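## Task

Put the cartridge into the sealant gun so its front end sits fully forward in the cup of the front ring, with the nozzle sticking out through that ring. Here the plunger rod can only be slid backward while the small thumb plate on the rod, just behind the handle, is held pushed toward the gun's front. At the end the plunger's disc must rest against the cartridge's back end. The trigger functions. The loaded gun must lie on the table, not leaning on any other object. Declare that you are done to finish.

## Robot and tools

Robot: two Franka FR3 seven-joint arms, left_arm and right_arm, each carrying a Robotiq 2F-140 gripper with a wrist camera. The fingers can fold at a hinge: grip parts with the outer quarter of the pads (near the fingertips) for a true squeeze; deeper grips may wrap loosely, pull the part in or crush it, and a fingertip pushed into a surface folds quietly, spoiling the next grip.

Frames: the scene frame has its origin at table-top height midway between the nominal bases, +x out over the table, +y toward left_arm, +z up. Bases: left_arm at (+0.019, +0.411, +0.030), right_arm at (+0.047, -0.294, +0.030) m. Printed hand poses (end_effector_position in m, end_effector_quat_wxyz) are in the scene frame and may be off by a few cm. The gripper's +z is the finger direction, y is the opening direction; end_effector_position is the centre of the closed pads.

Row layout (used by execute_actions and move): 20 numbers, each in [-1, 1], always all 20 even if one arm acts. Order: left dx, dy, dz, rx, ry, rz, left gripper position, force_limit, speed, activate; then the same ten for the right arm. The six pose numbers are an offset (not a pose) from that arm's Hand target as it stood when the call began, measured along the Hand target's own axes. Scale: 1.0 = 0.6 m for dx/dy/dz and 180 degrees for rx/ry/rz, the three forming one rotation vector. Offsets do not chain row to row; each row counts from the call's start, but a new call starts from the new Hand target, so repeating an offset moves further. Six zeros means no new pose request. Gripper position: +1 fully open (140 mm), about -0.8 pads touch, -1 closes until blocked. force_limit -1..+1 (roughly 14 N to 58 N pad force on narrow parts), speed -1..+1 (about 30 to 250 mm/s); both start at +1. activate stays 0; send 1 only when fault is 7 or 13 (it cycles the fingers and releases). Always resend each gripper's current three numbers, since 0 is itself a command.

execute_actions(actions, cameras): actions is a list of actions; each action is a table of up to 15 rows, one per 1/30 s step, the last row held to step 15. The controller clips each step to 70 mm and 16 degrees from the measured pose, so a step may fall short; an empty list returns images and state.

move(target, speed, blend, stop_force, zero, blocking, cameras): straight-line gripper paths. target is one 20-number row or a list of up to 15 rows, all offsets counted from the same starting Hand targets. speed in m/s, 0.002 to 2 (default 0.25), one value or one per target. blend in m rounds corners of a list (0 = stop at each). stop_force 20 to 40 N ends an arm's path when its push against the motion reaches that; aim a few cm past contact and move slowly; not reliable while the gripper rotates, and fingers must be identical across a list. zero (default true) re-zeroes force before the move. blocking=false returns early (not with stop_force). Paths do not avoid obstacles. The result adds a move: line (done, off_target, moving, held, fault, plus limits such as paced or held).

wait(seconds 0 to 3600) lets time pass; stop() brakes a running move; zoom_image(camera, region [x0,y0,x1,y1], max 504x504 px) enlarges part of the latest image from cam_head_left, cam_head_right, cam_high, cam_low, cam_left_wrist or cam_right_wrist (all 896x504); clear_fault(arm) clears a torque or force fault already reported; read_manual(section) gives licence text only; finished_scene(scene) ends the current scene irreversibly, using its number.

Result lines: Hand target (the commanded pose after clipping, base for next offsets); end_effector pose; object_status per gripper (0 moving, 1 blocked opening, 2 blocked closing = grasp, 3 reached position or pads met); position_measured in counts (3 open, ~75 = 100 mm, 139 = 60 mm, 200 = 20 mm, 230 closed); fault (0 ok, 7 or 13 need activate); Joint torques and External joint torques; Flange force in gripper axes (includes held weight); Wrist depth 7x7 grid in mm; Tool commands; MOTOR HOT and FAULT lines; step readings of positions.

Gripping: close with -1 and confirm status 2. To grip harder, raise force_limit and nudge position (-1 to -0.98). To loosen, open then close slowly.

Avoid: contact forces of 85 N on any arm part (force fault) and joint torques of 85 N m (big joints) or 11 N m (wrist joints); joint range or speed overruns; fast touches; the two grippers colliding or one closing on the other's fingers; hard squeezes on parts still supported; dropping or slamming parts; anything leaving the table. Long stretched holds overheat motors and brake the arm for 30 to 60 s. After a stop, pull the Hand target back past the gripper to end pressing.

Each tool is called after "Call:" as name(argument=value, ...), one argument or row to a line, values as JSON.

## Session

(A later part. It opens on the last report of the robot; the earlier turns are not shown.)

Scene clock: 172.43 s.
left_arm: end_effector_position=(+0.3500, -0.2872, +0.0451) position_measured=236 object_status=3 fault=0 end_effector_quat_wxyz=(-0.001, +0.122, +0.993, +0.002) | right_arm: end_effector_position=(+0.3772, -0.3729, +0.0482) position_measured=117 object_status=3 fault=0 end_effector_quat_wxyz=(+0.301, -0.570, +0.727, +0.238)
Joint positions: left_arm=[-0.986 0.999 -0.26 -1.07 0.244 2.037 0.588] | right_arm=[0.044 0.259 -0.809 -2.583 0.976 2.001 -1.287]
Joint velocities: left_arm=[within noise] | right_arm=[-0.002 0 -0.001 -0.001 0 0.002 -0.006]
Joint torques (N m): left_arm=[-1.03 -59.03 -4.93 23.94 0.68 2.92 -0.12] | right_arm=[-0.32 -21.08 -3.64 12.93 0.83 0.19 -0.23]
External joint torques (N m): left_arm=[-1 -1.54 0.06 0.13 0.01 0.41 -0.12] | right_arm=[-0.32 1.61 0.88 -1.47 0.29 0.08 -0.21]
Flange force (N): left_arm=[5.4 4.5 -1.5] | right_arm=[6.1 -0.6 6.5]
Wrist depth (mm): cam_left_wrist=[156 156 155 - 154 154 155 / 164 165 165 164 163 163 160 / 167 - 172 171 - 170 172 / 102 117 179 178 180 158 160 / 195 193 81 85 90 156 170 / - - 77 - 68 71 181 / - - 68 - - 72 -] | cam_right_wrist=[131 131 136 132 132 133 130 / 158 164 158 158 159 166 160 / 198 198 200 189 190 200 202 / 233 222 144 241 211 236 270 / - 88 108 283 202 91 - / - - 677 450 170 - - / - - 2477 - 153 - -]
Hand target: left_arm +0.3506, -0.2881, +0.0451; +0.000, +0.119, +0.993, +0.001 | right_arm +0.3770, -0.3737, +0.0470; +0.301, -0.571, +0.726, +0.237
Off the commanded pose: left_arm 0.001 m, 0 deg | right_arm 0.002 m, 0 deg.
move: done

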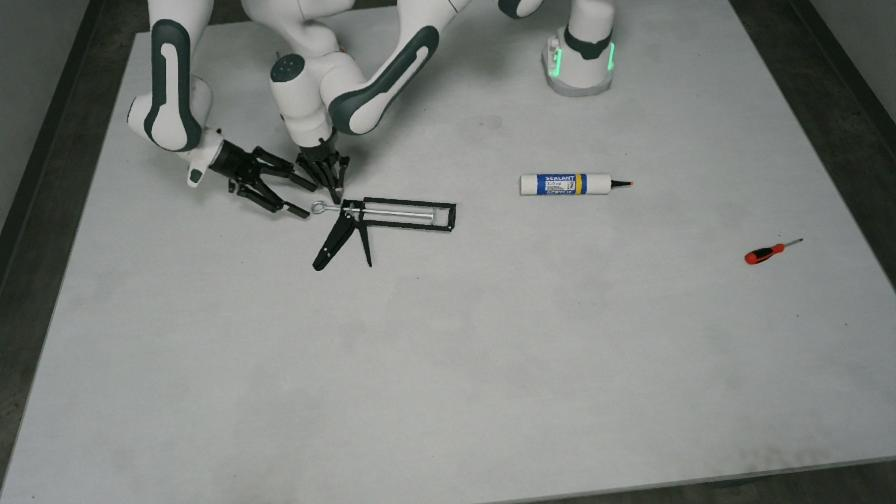

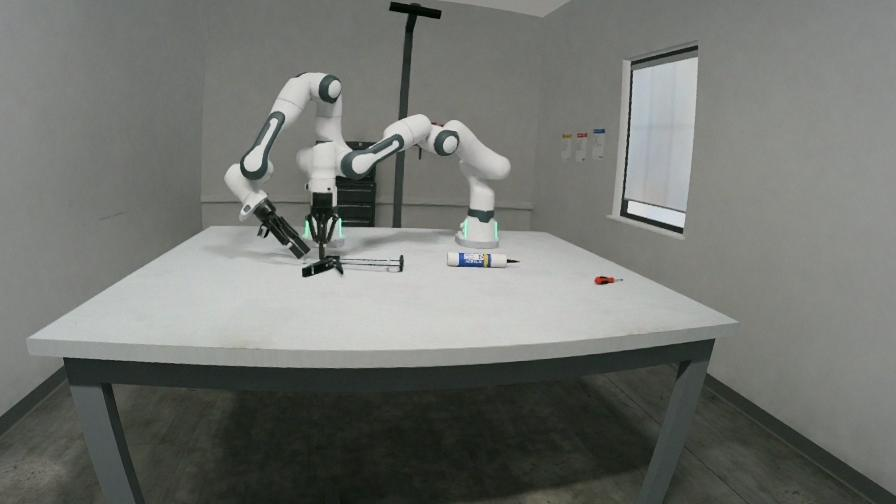

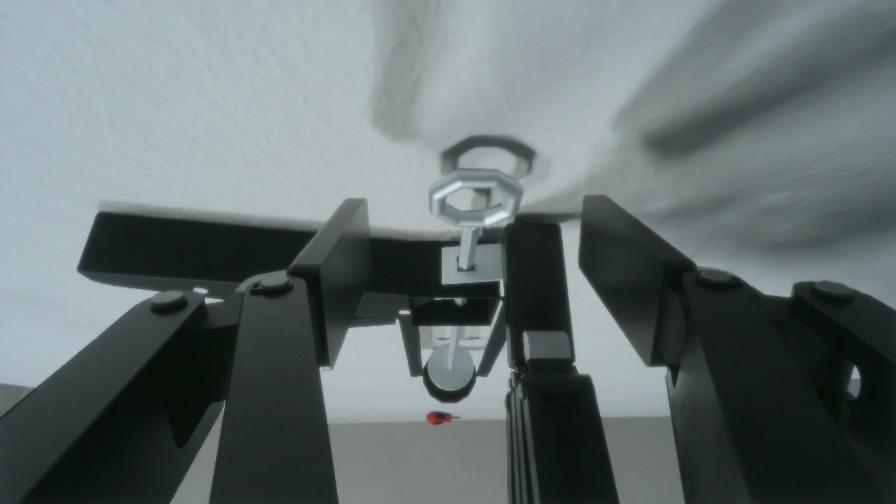

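Call:
move(
  target=[0,0,0,0,0,0,-1,-1,1,0,-0.0177,-0.005,0.0248,0,0,0,0.1,-1,1,0],
  speed=0.05,
  cameras=["cam_high","cam_low","cam_right_wrist"],
)

Call:
zoom_image(
  camera="cam_high",
  region=[280, 170, 360, 230],
)

Call:
zoom_image(
  camera="cam_low",
  region=[270, 220, 370, 280],
)

Scene clock: 194.87 s.
left_arm: end_effector_position=(+0.3500, -0.2872, +0.0451) position_measured=236 object_status=3 fault=0 end_effector_quat_wxyz=(-0.001, +0.122, +0.993, +0.002) | right_arm: end_effector_position=(+0.3832, -0.3566, +0.0438) position_measured=117 object_status=3 fault=0 end_effector_quat_wxyz=(+0.301, -0.573, +0.725, +0.238)
Joint positions: left_arm=[-0.986 0.999 -0.26 -1.07 0.244 2.037 0.588] | right_arm=[0.072 0.257 -0.787 -2.6 1.014 2.026 -1.287]
Joint velocities: left_arm=[within noise] | right_arm=[0.001 0 0 0 0.004 0.004 0]
Joint torques (N m): left_arm=[-0.99 -59.08 -4.93 23.96 0.67 2.93 -0.11] | right_arm=[0.6 -22.1 -3.95 12.14 0.77 0.26 0.06]
External joint torques (N m): left_arm=[-0.99 -1.47 0.07 0.08 0 0.42 -0.11] | right_arm=[0.63 0.67 0.42 -2 0.27 0.14 0.08]
Flange force (N): left_arm=[5.5 4.6 -1.4] | right_arm=[-2.0 3.5 4.0]
Wrist depth (mm): cam_left_wrist=[158 157 156 157 155 153 154 / 166 165 164 163 163 - - / 170 173 173 173 172 169 172 / 95 107 135 131 176 178 160 / - - 91 91 90 165 170 / - - 78 - 68 74 178 / - - 68 - - 72 -] | cam_right_wrist=[127 122 130 126 126 131 128 / 158 158 152 152 153 159 153 / 190 190 190 178 182 192 193 / 198 207 144 225 192 226 275 / - 89 120 265 184 91 - / - - 823 419 156 - - / - - 2345 - 141 - -]
Hand target: left_arm +0.3506, -0.2881, +0.0451; +0.000, +0.119, +0.993, +0.001 | right_arm +0.3842, -0.3569, +0.0440; +0.301, -0.571, +0.726, +0.237
Off the commanded pose: left_arm 0.001 m, 0 deg | right_arm 0.001 m, 0 deg.
move: done

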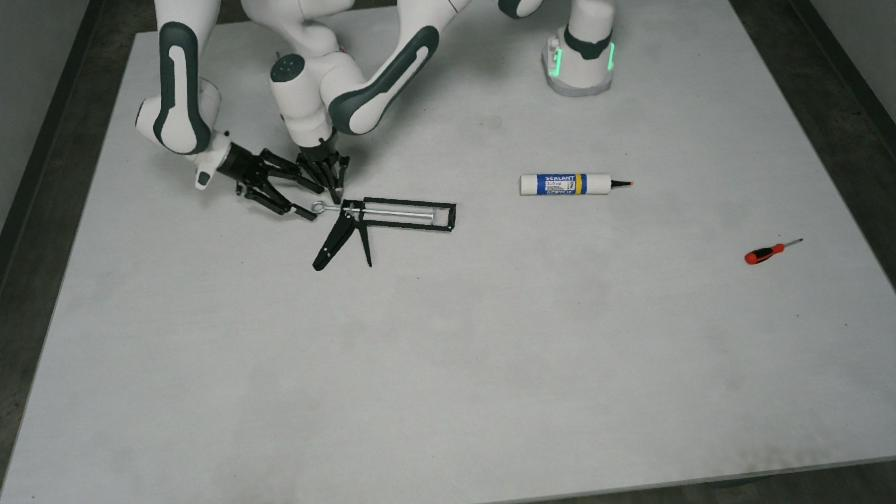

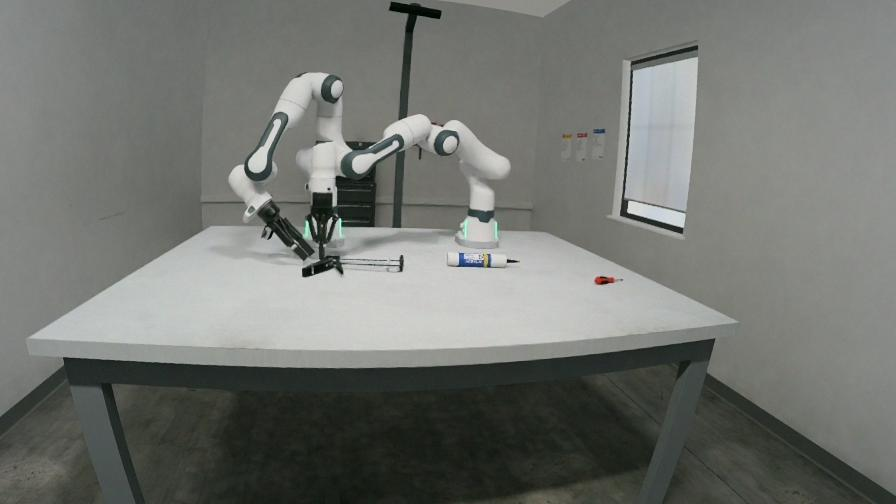

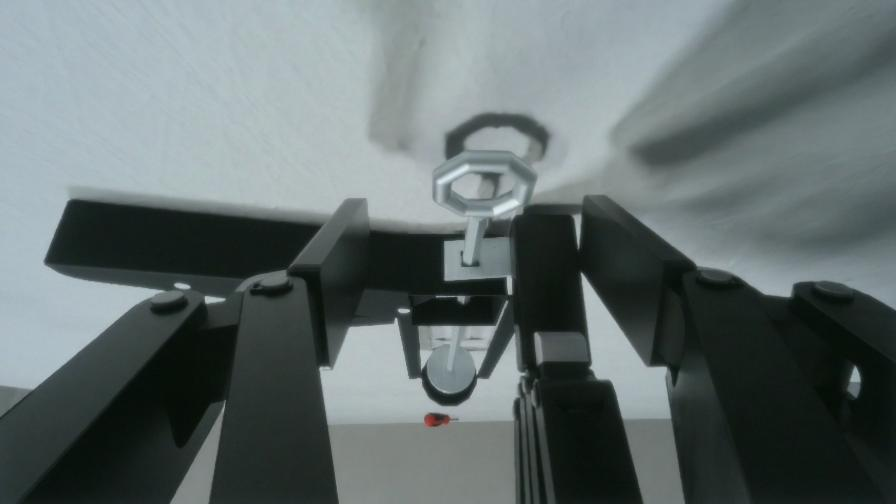

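Scaled by 6.300.

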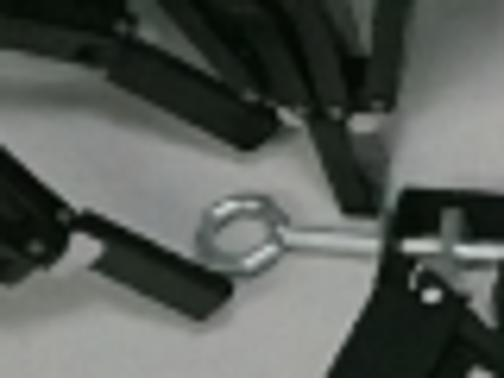

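Scaled by 5.040.

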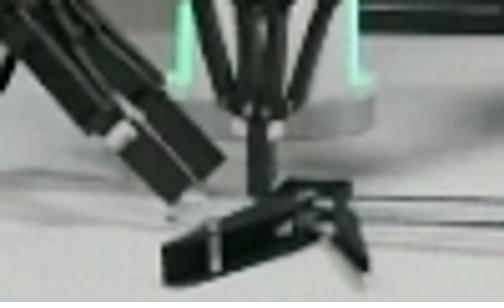

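Call:
execute_actions(
  actions=[],
)

Call:
zoom_image(
  camera="cam_low",
  region=[290, 240, 340, 280],
)

Call:
zoom_image(
  camera="cam_right_wrist",
  region=[300, 80, 640, 280],
)

Call:
zoom_image(
  camera="cam_left_wrist",
  region=[250, 200, 650, 504],
)

Scene clock: 282.60 s.
left_arm: end_effector_position=(+0.3500, -0.2872, +0.0451) position_measured=236 object_status=3 fault=0 end_effector_quat_wxyz=(-0.001, +0.122, +0.993, +0.002) | right_arm: end_effector_position=(+0.3833, -0.3568, +0.0437) position_measured=117 object_status=3 fault=0 end_effector_quat_wxyz=(+0.301, -0.572, +0.725, +0.238)
Joint positions: left_arm=[-0.986 0.999 -0.26 -1.07 0.244 2.037 0.588] | right_arm=[0.072 0.257 -0.787 -2.6 1.015 2.027 -1.287]
Joint velocities: within noise
Joint torques (N m): left_arm=[-0.99 -59.04 -4.95 23.99 0.66 2.93 -0.15] | right_arm=[0.54 -22.17 -3.9 12.25 0.8 0.21 0.03]
External joint torques (N m): left_arm=[-0.96 -1.12 0.1 -0.04 0 0.4 -0.15] | right_arm=[0.55 0.63 0.45 -1.83 0.3 0.11 0.06]
Flange force (N): left_arm=[5.1 4.1 -0.9] | right_arm=[-1.5 3.1 4.1]
Wrist depth (mm): cam_left_wrist=[156 158 157 156 157 155 155 / 164 163 165 163 160 - 163 / 171 173 173 170 - 173 171 / - 112 134 178 181 177 160 / - - 81 91 90 168 168 / - - 77 - 68 74 179 / - - 68 - - 72 -] | cam_right_wrist=[127 126 126 126 126 131 128 / 152 158 151 151 152 159 153 / 190 190 189 179 181 191 192 / 201 207 144 224 193 239 257 / - 89 120 265 185 91 - / - - 661 419 157 - - / - - 2303 - 142 - -]
Hand target: left_arm +0.3506, -0.2881, +0.0451; +0.000, +0.119, +0.993, +0.001 | right_arm +0.3842, -0.3569, +0.0440; +0.301, -0.571, +0.726, +0.237
Tool commands: left_gripper/position=-1.0 left_gripper/force_limit=-1.0 left_gripper/speed=+1.0 left_gripper/activate=+0.0 right_gripper/position=+0.1 right_gripper/force_limit=-1.0 right_gripper/speed=+1.0 right_gripper/activate=+0.0
Off the commanded pose: left_arm 0.001 m, 0 deg | right_arm 0.001 m, 0 deg.

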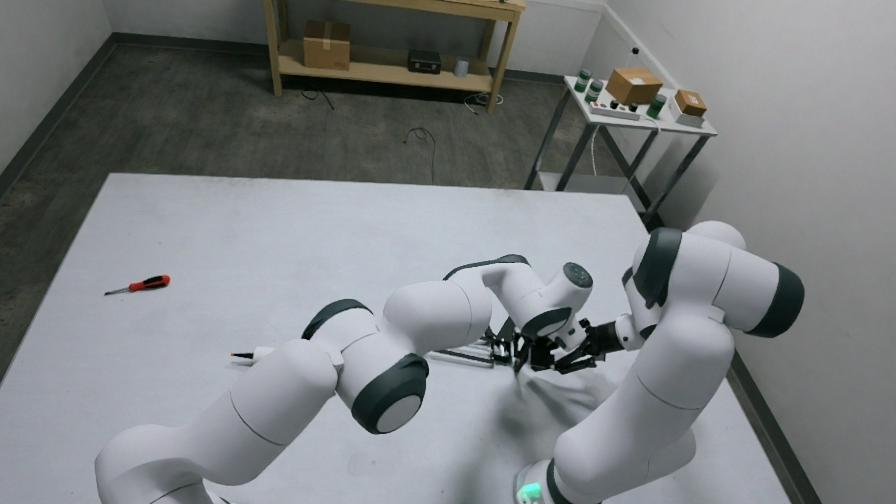

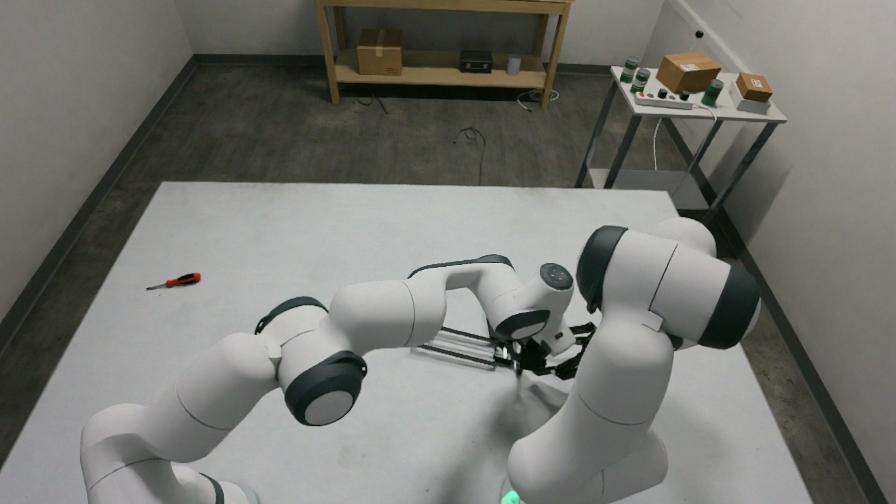

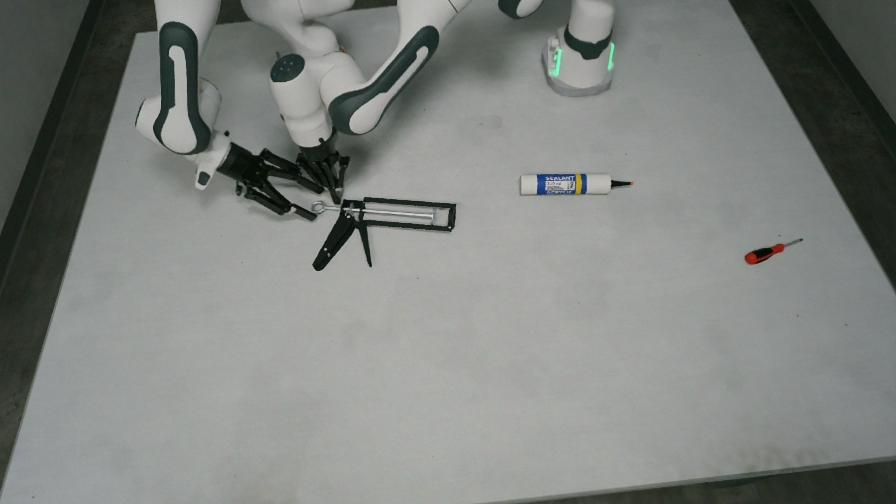

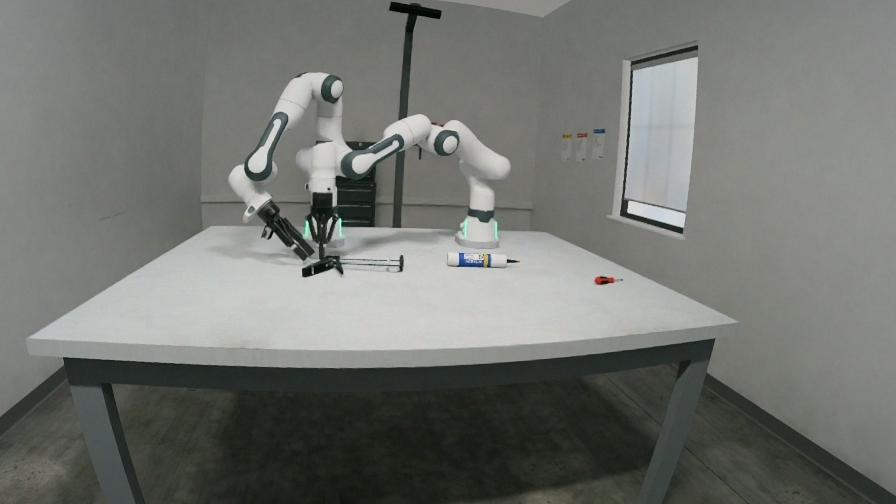

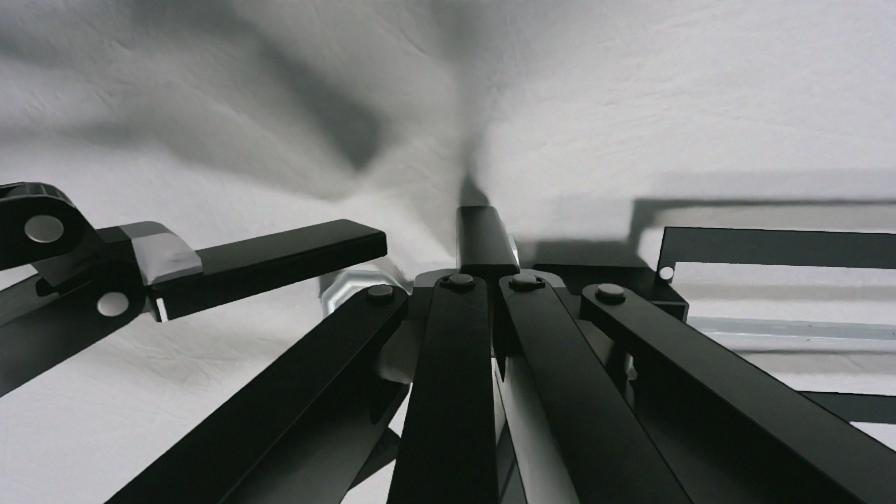

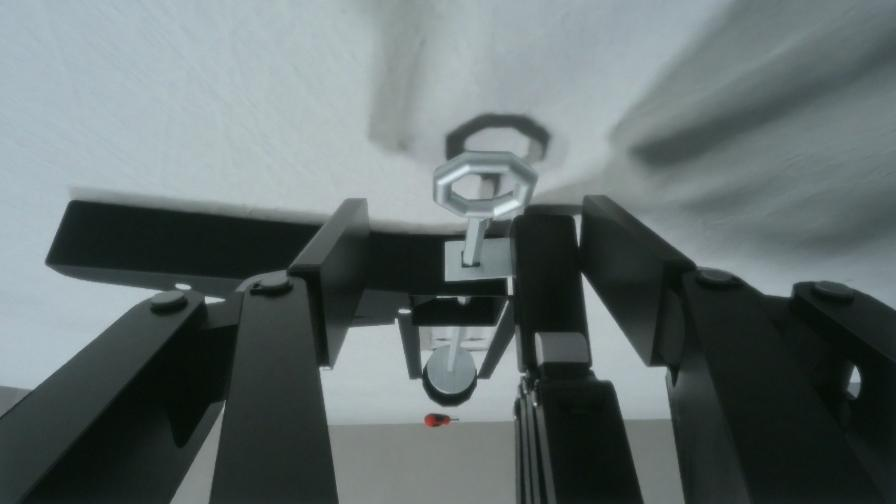

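Scaled by 10.080.

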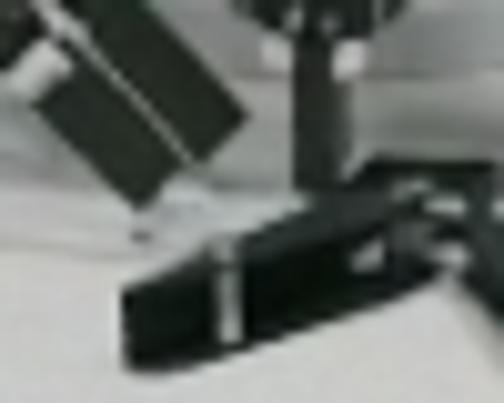

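Scaled by 1.482.

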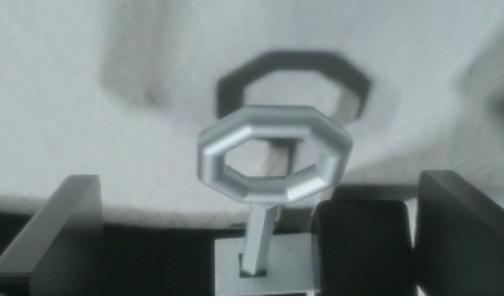

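Scaled by 1.260.

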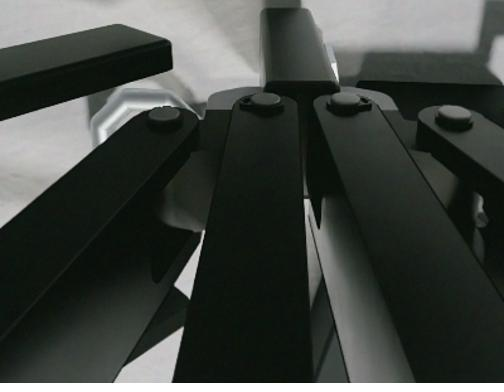

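Call:
move(
  target=[0,0,0,0,0,0,-1,-1,1,0,0.0141,0.0058,0.0047,0,0,0,0.1,-1,1,0],
  speed=0.04,
  cameras=["cam_high","cam_low","cam_left_wrist","cam_right_wrist"],
)

Call:
zoom_image(
  camera="cam_high",
  region=[290, 185, 350, 230],
)

Call:
zoom_image(
  camera="cam_low",
  region=[290, 240, 340, 280],
)

Scene clock: 322.00 s.
left_arm: end_effector_position=(+0.3500, -0.2872, +0.0451) position_measured=236 object_status=3 fault=0 end_effector_quat_wxyz=(-0.001, +0.122, +0.993, +0.002) | right_arm: end_effector_position=(+0.3793, -0.3602, +0.0360) position_measured=117 object_status=3 fault=0 end_effector_quat_wxyz=(+0.300, -0.570, +0.728, +0.237)
Joint positions: left_arm=[-0.986 0.999 -0.26 -1.07 0.244 2.037 0.588] | right_arm=[0.056 0.283 -0.779 -2.598 1.032 2.027 -1.309]
Joint velocities: left_arm=[within noise] | right_arm=[-0.001 -0.001 -0.002 0.001 -0.001 0 -0.006]
Joint torques (N m): left_arm=[-1.01 -59 -4.94 23.98 0.66 2.92 -0.15] | right_arm=[-0.34 -21.6 -3.88 12.74 0.79 -0.15 -0.2]
External joint torques (N m): left_arm=[-1.01 -1.43 0.05 0.12 0 0.41 -0.15] | right_arm=[-0.33 1.79 0.9 -1.09 0.3 -0.27 -0.18]
Flange force (N): left_arm=[5.2 4.1 -1.3] | right_arm=[7.7 -2.1 6.5]
Wrist depth (mm): cam_left_wrist=[156 156 157 157 - 156 155 / 164 164 164 162 165 162 - / 171 171 170 - 173 172 173 / 100 110 139 119 179 178 161 / - 194 80 90 90 90 169 / - - 77 - 68 71 180 / - - 68 - - 72 -] | cam_right_wrist=[117 117 117 117 113 122 119 / 146 146 140 140 141 141 143 / 175 175 175 166 176 169 178 / 201 209 145 222 197 210 225 / - 88 120 238 187 91 - / - - - 435 170 - - / - - - - 147 - -]
Hand target: left_arm +0.3506, -0.2881, +0.0451; +0.000, +0.119, +0.993, +0.001 | right_arm +0.3799, -0.3599, +0.0360; +0.301, -0.571, +0.726, +0.237
Off the commanded pose: left_arm 0.001 m, 0 deg | right_arm 0.001 m, 0 deg.
move: done

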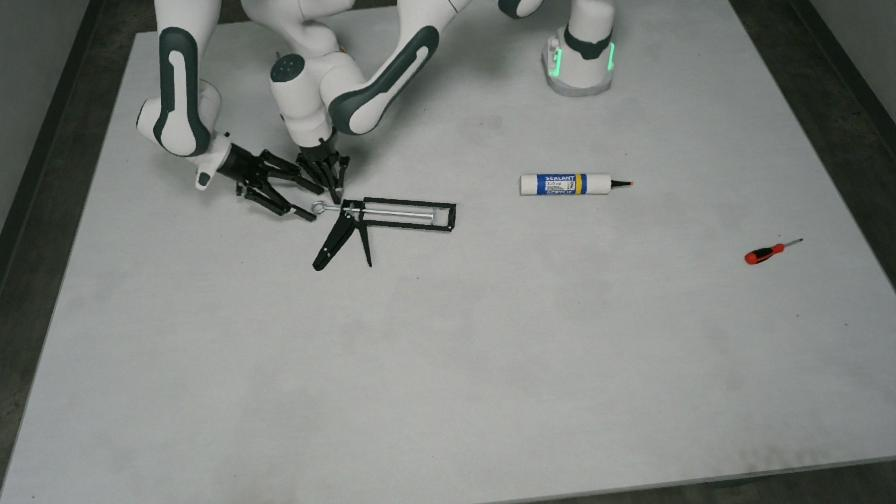

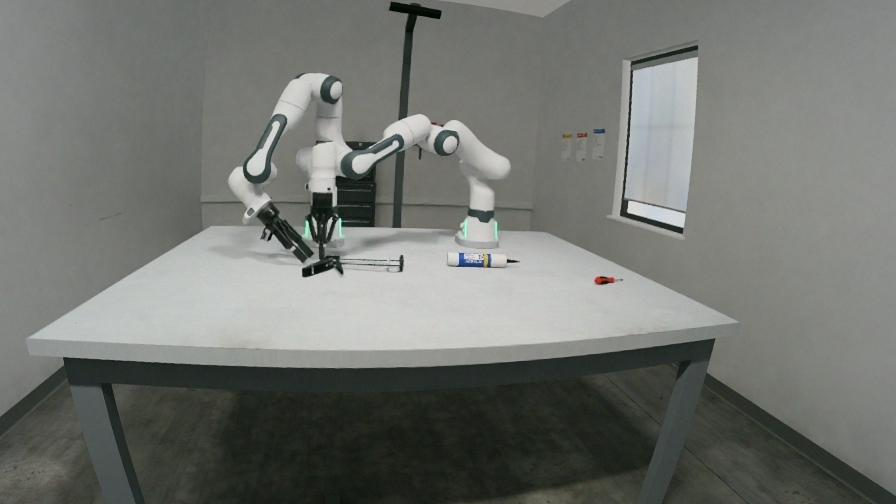

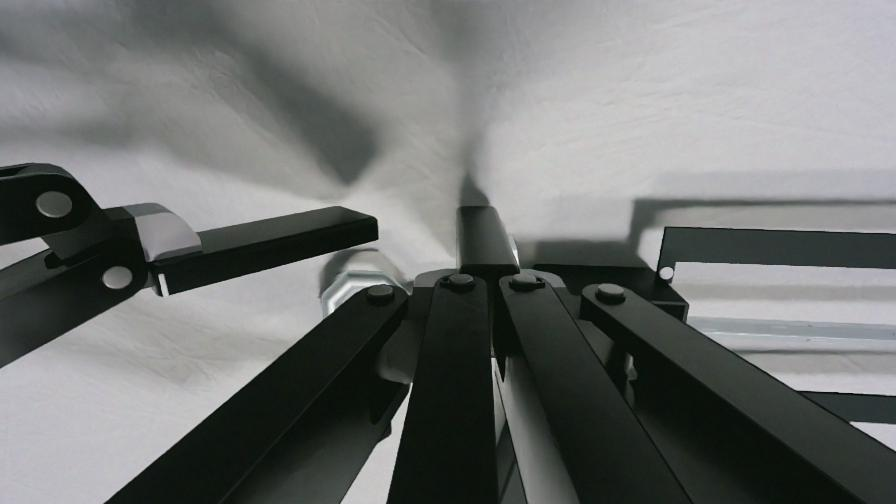

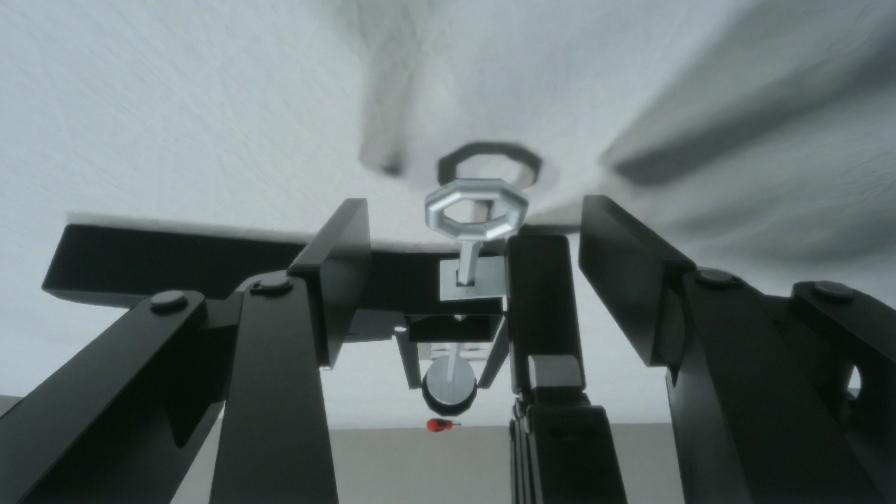

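Scaled by 8.400.

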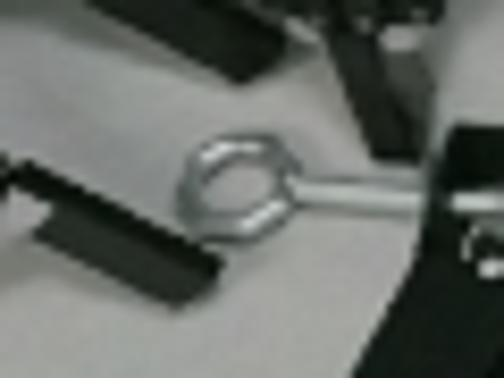

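Scaled by 10.080.

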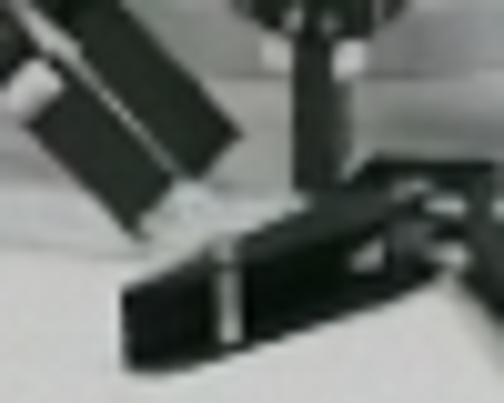

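Call:
move(
  target=[0,0,0,0,0,0,-1,-1,1,0,-0.0106,0,0.0083,0,0,0,0.1,-1,1,0],
  speed=0.04,
  cameras=["cam_high","cam_low","cam_left_wrist","cam_right_wrist"],
)

Call:
zoom_image(
  camera="cam_high",
  region=[290, 185, 350, 230],
)

Call:
zoom_image(
  camera="cam_low",
  region=[290, 240, 340, 280],
)

Scene clock: 333.73 s.
left_arm: end_effector_position=(+0.3500, -0.2872, +0.0451) position_measured=236 object_status=3 fault=0 end_effector_quat_wxyz=(-0.001, +0.122, +0.993, +0.002) | right_arm: end_effector_position=(+0.3807, -0.3518, +0.0368) position_measured=117 object_status=3 fault=0 end_effector_quat_wxyz=(+0.301, -0.573, +0.725, +0.238)
Joint positions: left_arm=[-0.986 0.999 -0.26 -1.07 0.244 2.037 0.588] | right_arm=[0.07 0.273 -0.774 -2.609 1.04 2.033 -1.309]
Joint velocities: left_arm=[within noise] | right_arm=[0.003 0 0 0 0.003 0.005 0.004]
Joint torques (N m): left_arm=[-1.03 -59.07 -4.91 23.95 0.68 2.92 -0.13] | right_arm=[0.79 -22.52 -4.1 11.62 0.75 0.2 0.16]
External joint torques (N m): left_arm=[-1.15 -1.4 0.04 0.02 0.01 0.4 -0.13] | right_arm=[0.86 0.54 0.5 -2 0.27 0.1 0.18]
Flange force (N): left_arm=[5.6 4.4 -1.3] | right_arm=[-3.2 3.7 3.7]
Wrist depth (mm): cam_left_wrist=[156 - - 155 155 156 155 / 164 - 164 163 - 163 162 / - 171 171 170 172 - - / 97 107 136 131 179 162 161 / 95 193 85 90 90 152 170 / - - 77 - 68 71 179 / - - 68 - - 72 -] | cam_right_wrist=[118 118 118 121 114 122 120 / 142 141 147 141 147 142 143 / 186 177 177 169 170 178 179 / 193 203 144 219 188 211 241 / - 89 143 261 180 91 - / - - - 419 162 - - / - - - - 139 - -]
Hand target: left_arm +0.3506, -0.2881, +0.0451; +0.000, +0.119, +0.993, +0.001 | right_arm +0.3818, -0.3522, +0.0370; +0.301, -0.571, +0.726, +0.237
Off the commanded pose: left_arm 0.001 m, 0 deg | right_arm 0.001 m, 0 deg.
move: done

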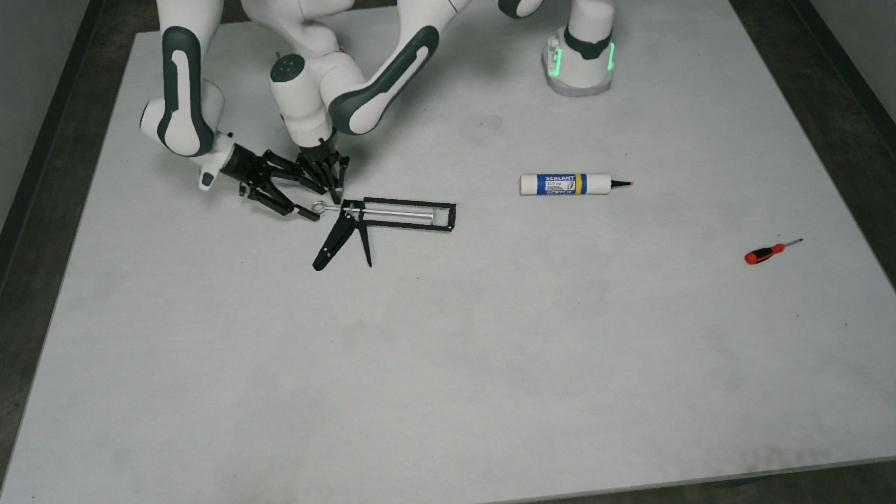

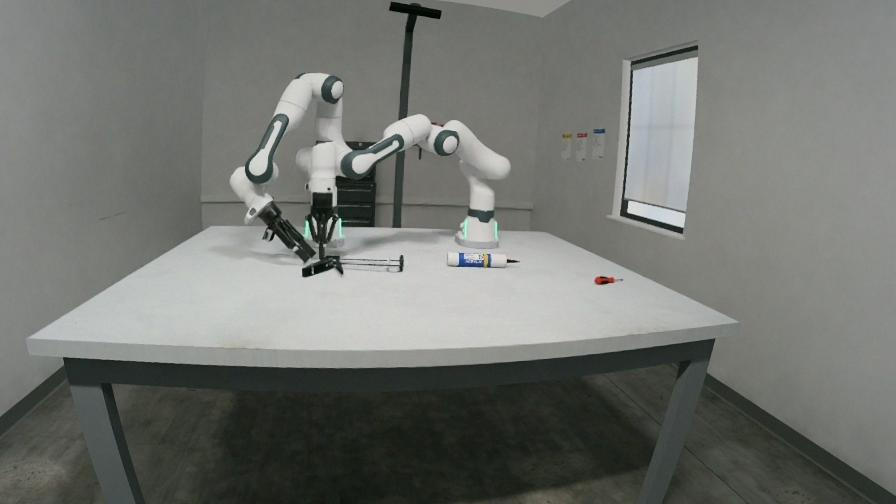

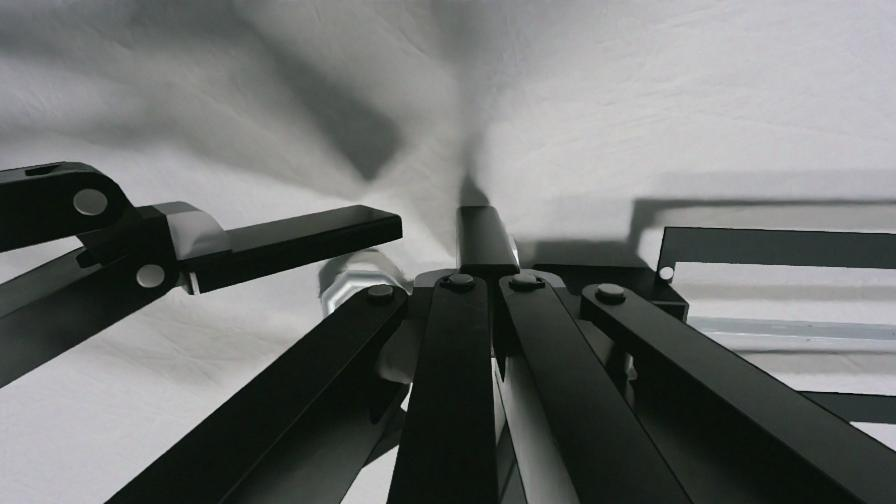

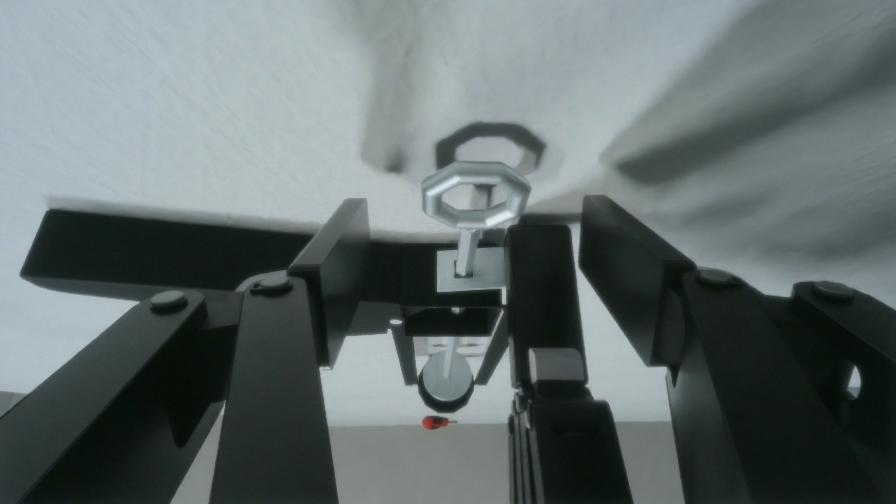

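Scaled by 8.400.

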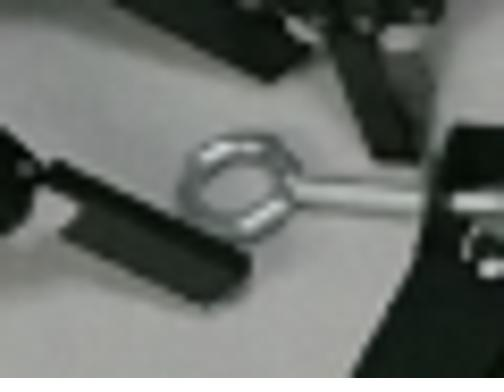

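Scaled by 10.080.

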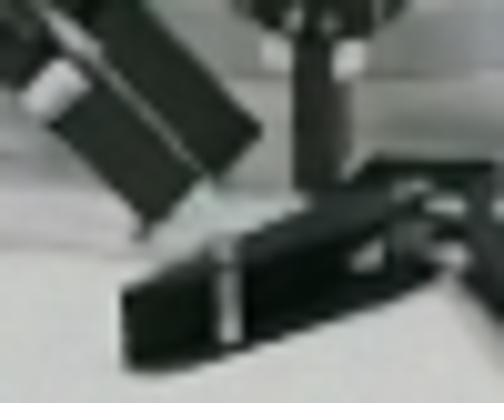

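Call:
move(
  target=[0,0,0,0,0,0,-1,-1,1,0,0,0,0,0,0,0,-1,0,-1,0],
  speed=0.04,
  cameras=["cam_high","cam_low","cam_left_wrist","cam_right_wrist"],
)

Call:
zoom_image(
  camera="cam_high",
  region=[290, 185, 350, 230],
)

Scene clock: 340.67 s.
left_arm: end_effector_position=(+0.3500, -0.2872, +0.0451) position_measured=236 object_status=3 fault=0 end_effector_quat_wxyz=(-0.001, +0.122, +0.993, +0.002) | right_arm: end_effector_position=(+0.3809, -0.3520, +0.0368) position_measured=179 object_status=0 fault=0 end_effector_quat_wxyz=(+0.301, -0.572, +0.725, +0.238)
Joint positions: left_arm=[-0.986 0.999 -0.26 -1.07 0.244 2.037 0.588] | right_arm=[0.071 0.273 -0.774 -2.609 1.041 2.034 -1.308]
Joint torques (N m): left_arm=[-1.04 -59.04 -4.94 23.95 0.66 2.91 -0.09] | right_arm=[0.71 -22.24 -3.85 11.9 0.75 0.17 0.01]
External joint torques (N m): left_arm=[-1.06 -1.57 0.03 0.15 0 0.41 -0.09] | right_arm=[0.69 0.83 0.68 -1.82 0.27 0.07 0.03]
Flange force (N): left_arm=[5.4 4.4 -1.5] | right_arm=[-0.8 2.5 4.7]
Wrist depth (mm): cam_left_wrist=[156 156 157 155 155 156 155 / 163 164 - 163 165 163 163 / - 172 174 169 172 170 171 / - 117 179 148 180 181 161 / 99 111 95 90 90 166 170 / - - 77 - 68 71 180 / - - 68 - - 72 -] | cam_right_wrist=[118 118 117 122 114 122 120 / - 141 141 141 148 142 143 / 187 176 178 165 178 170 180 / 193 203 210 213 143 222 240 / 352 201 92 259 143 - 332 / - - - 421 - - - / - - - - 142 - -]
Hand target: left_arm +0.3506, -0.2881, +0.0451; +0.000, +0.119, +0.993, +0.001 | right_arm +0.3818, -0.3522, +0.0370; +0.301, -0.571, +0.726, +0.237
Off the commanded pose: left_arm 0.001 m, 0 deg | right_arm 0.001 m, 0 deg.
move: done

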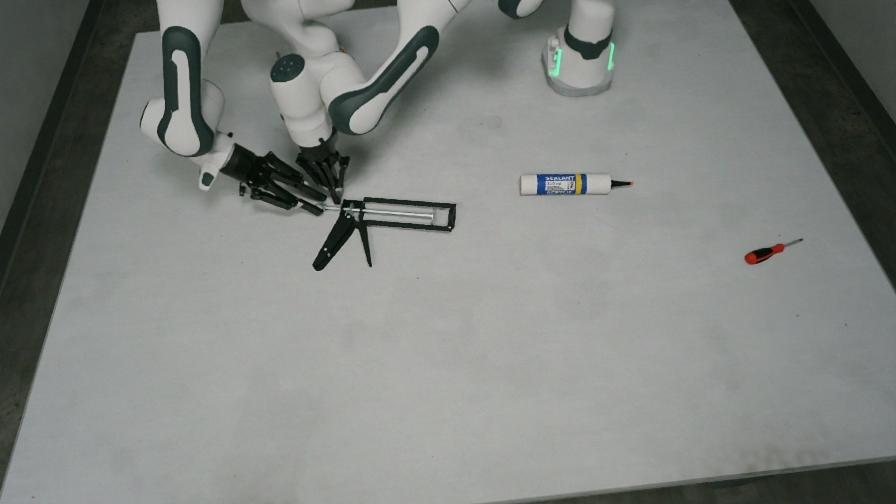

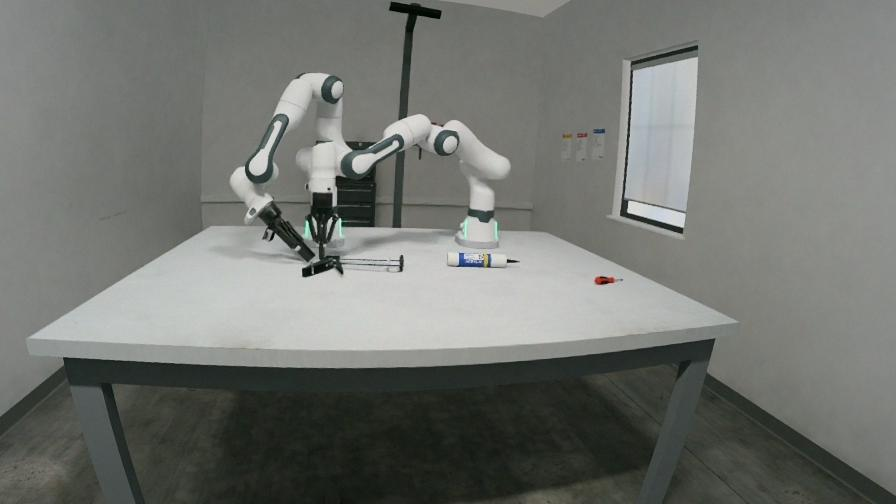

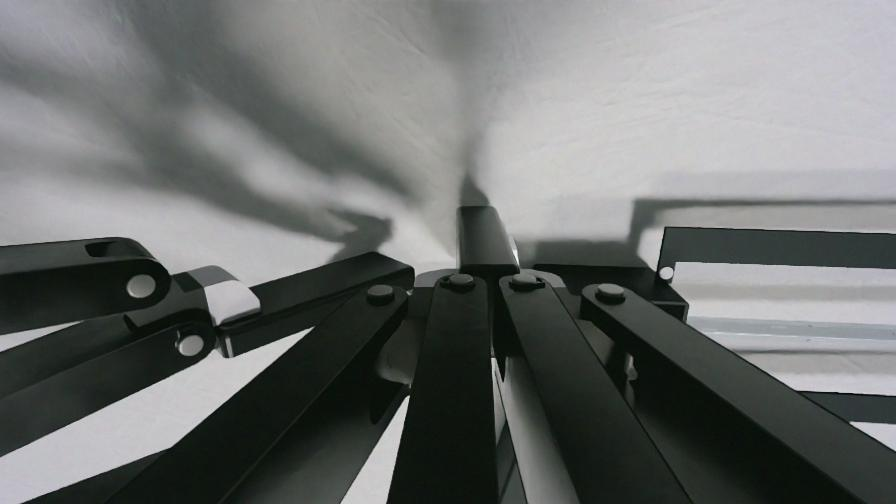

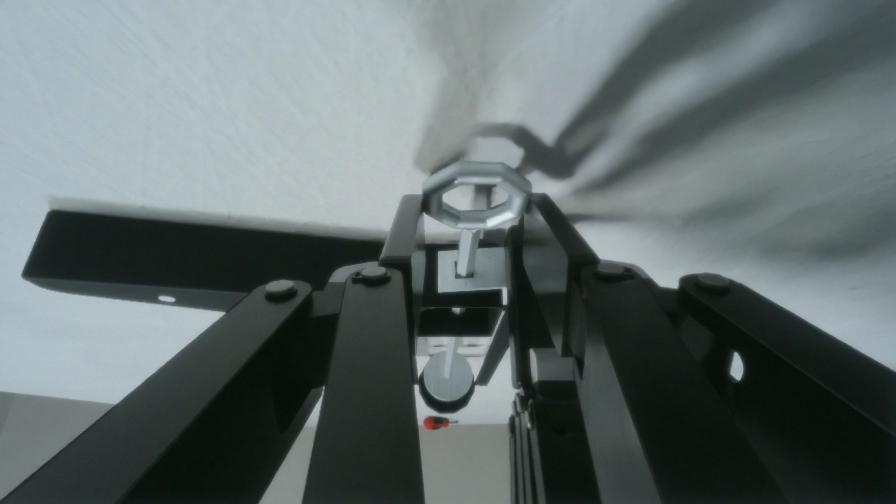

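Scaled by 8.400.

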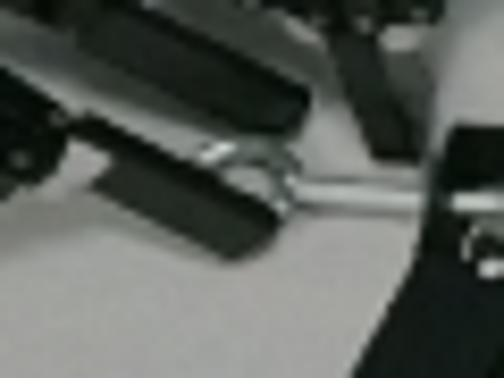

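Call:
wait(
  seconds=1,
  cameras=["cam_right_wrist","cam_low"],
)

Call:
zoom_image(
  camera="cam_right_wrist",
  region=[380, 120, 580, 300],
)

Call:
zoom_image(
  camera="cam_low",
  region=[290, 240, 340, 280],
)

Scene clock: 345.60 s.
left_arm: end_effector_position=(+0.3500, -0.2872, +0.0451) position_measured=236 object_status=3 fault=0 end_effector_quat_wxyz=(-0.001, +0.122, +0.993, +0.002) | right_arm: end_effector_position=(+0.3809, -0.3520, +0.0368) position_measured=179 object_status=2 fault=0 end_effector_quat_wxyz=(+0.301, -0.572, +0.725, +0.238)
Joint positions: left_arm=[-0.986 0.999 -0.26 -1.07 0.244 2.037 0.588] | right_arm=[0.071 0.273 -0.774 -2.609 1.041 2.034 -1.308]
Joint torques (N m): left_arm=[-1.02 -59.08 -4.93 23.96 0.68 2.92 -0.12] | right_arm=[0.75 -22.18 -3.96 11.9 0.75 0.16 0.06]
External joint torques (N m): left_arm=[-1.17 -1.44 -0.02 0.06 0.01 0.41 -0.12] | right_arm=[0.79 0.95 0.62 -1.86 0.26 0.05 0.08]
Flange force (N): left_arm=[5.5 4.3 -1.3] | right_arm=[-0.7 2.4 4.8]
Wrist depth (mm): cam_left_wrist=[154 156 154 155 153 - 155 / - 166 - 163 162 163 163 / 174 173 173 172 172 172 171 / - 178 155 155 179 178 161 / 99 111 95 91 90 90 169 / - - 78 - 68 71 178 / - - 68 - - 72 -] | cam_right_wrist=[118 118 117 122 114 122 120 / 147 142 141 142 142 142 143 / 186 177 177 161 169 178 179 / 193 202 211 210 143 239 240 / 355 202 92 261 143 - - / - - - 422 - - - / - - - - 142 - -]
Hand target: left_arm +0.3506, -0.2881, +0.0451; +0.000, +0.119, +0.993, +0.001 | right_arm +0.3818, -0.3522, +0.0370; +0.301, -0.571, +0.726, +0.237
Tool commands: left_gripper/position=-1.0 left_gripper/force_limit=-1.0 left_gripper/speed=+1.0 left_gripper/activate=+0.0 right_gripper/position=-1.0 right_gripper/force_limit=+0.0 right_gripper/speed=-1.0 right_gripper/activate=+0.0
Off the commanded pose: left_arm 0.001 m, 0 deg | right_arm 0.001 m, 0 deg.
wait: 1.00 s; at rest from the start
Images, in order (width x height): cam_low 896x504, cam_right_wrist 896x504.

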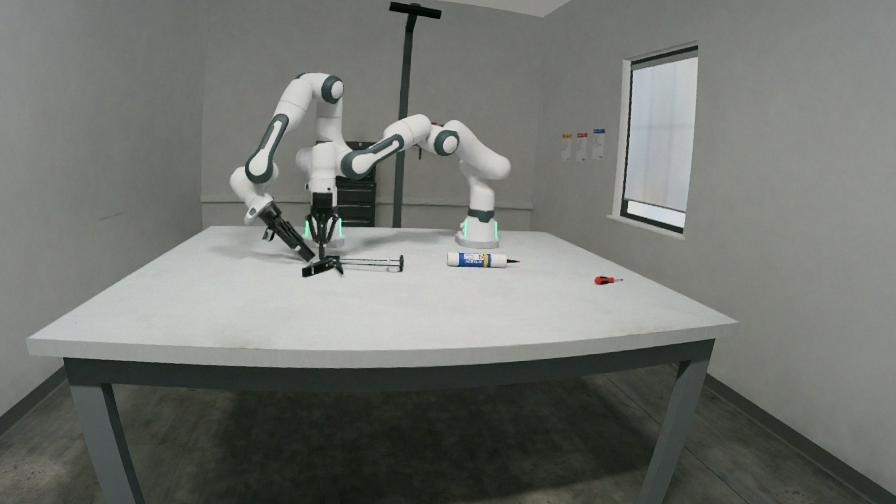

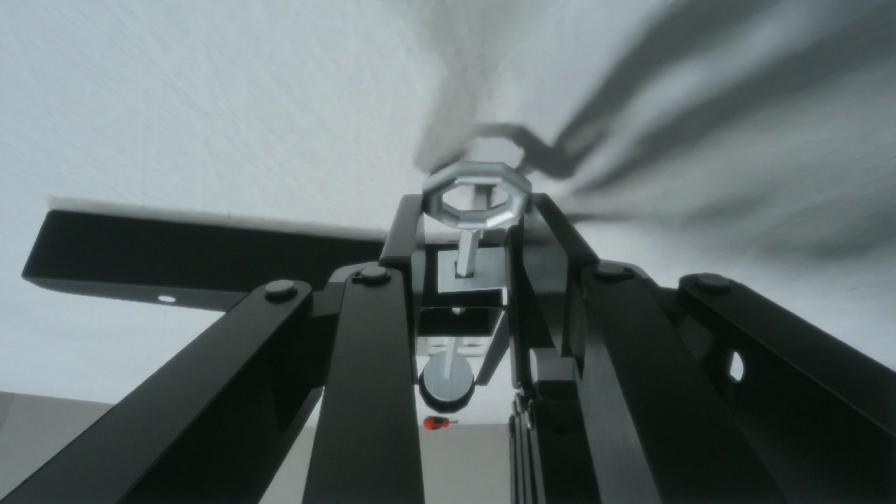

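Scaled by 2.520.

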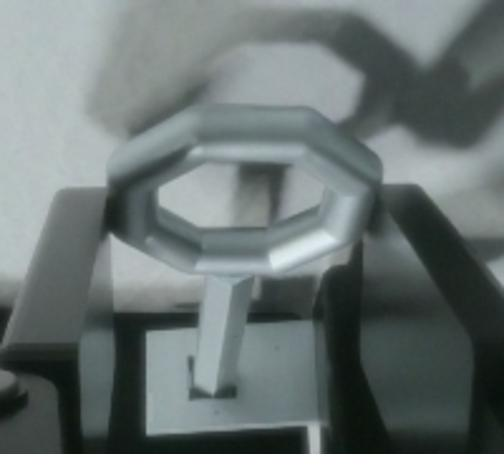

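Scaled by 10.080.

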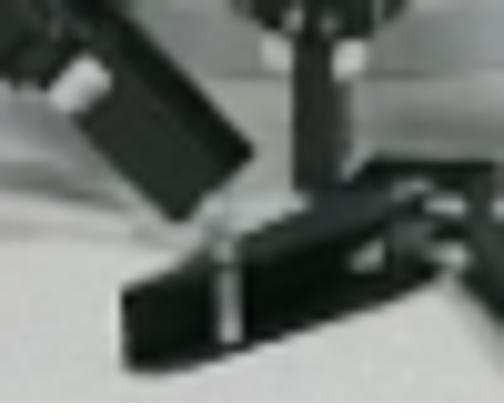

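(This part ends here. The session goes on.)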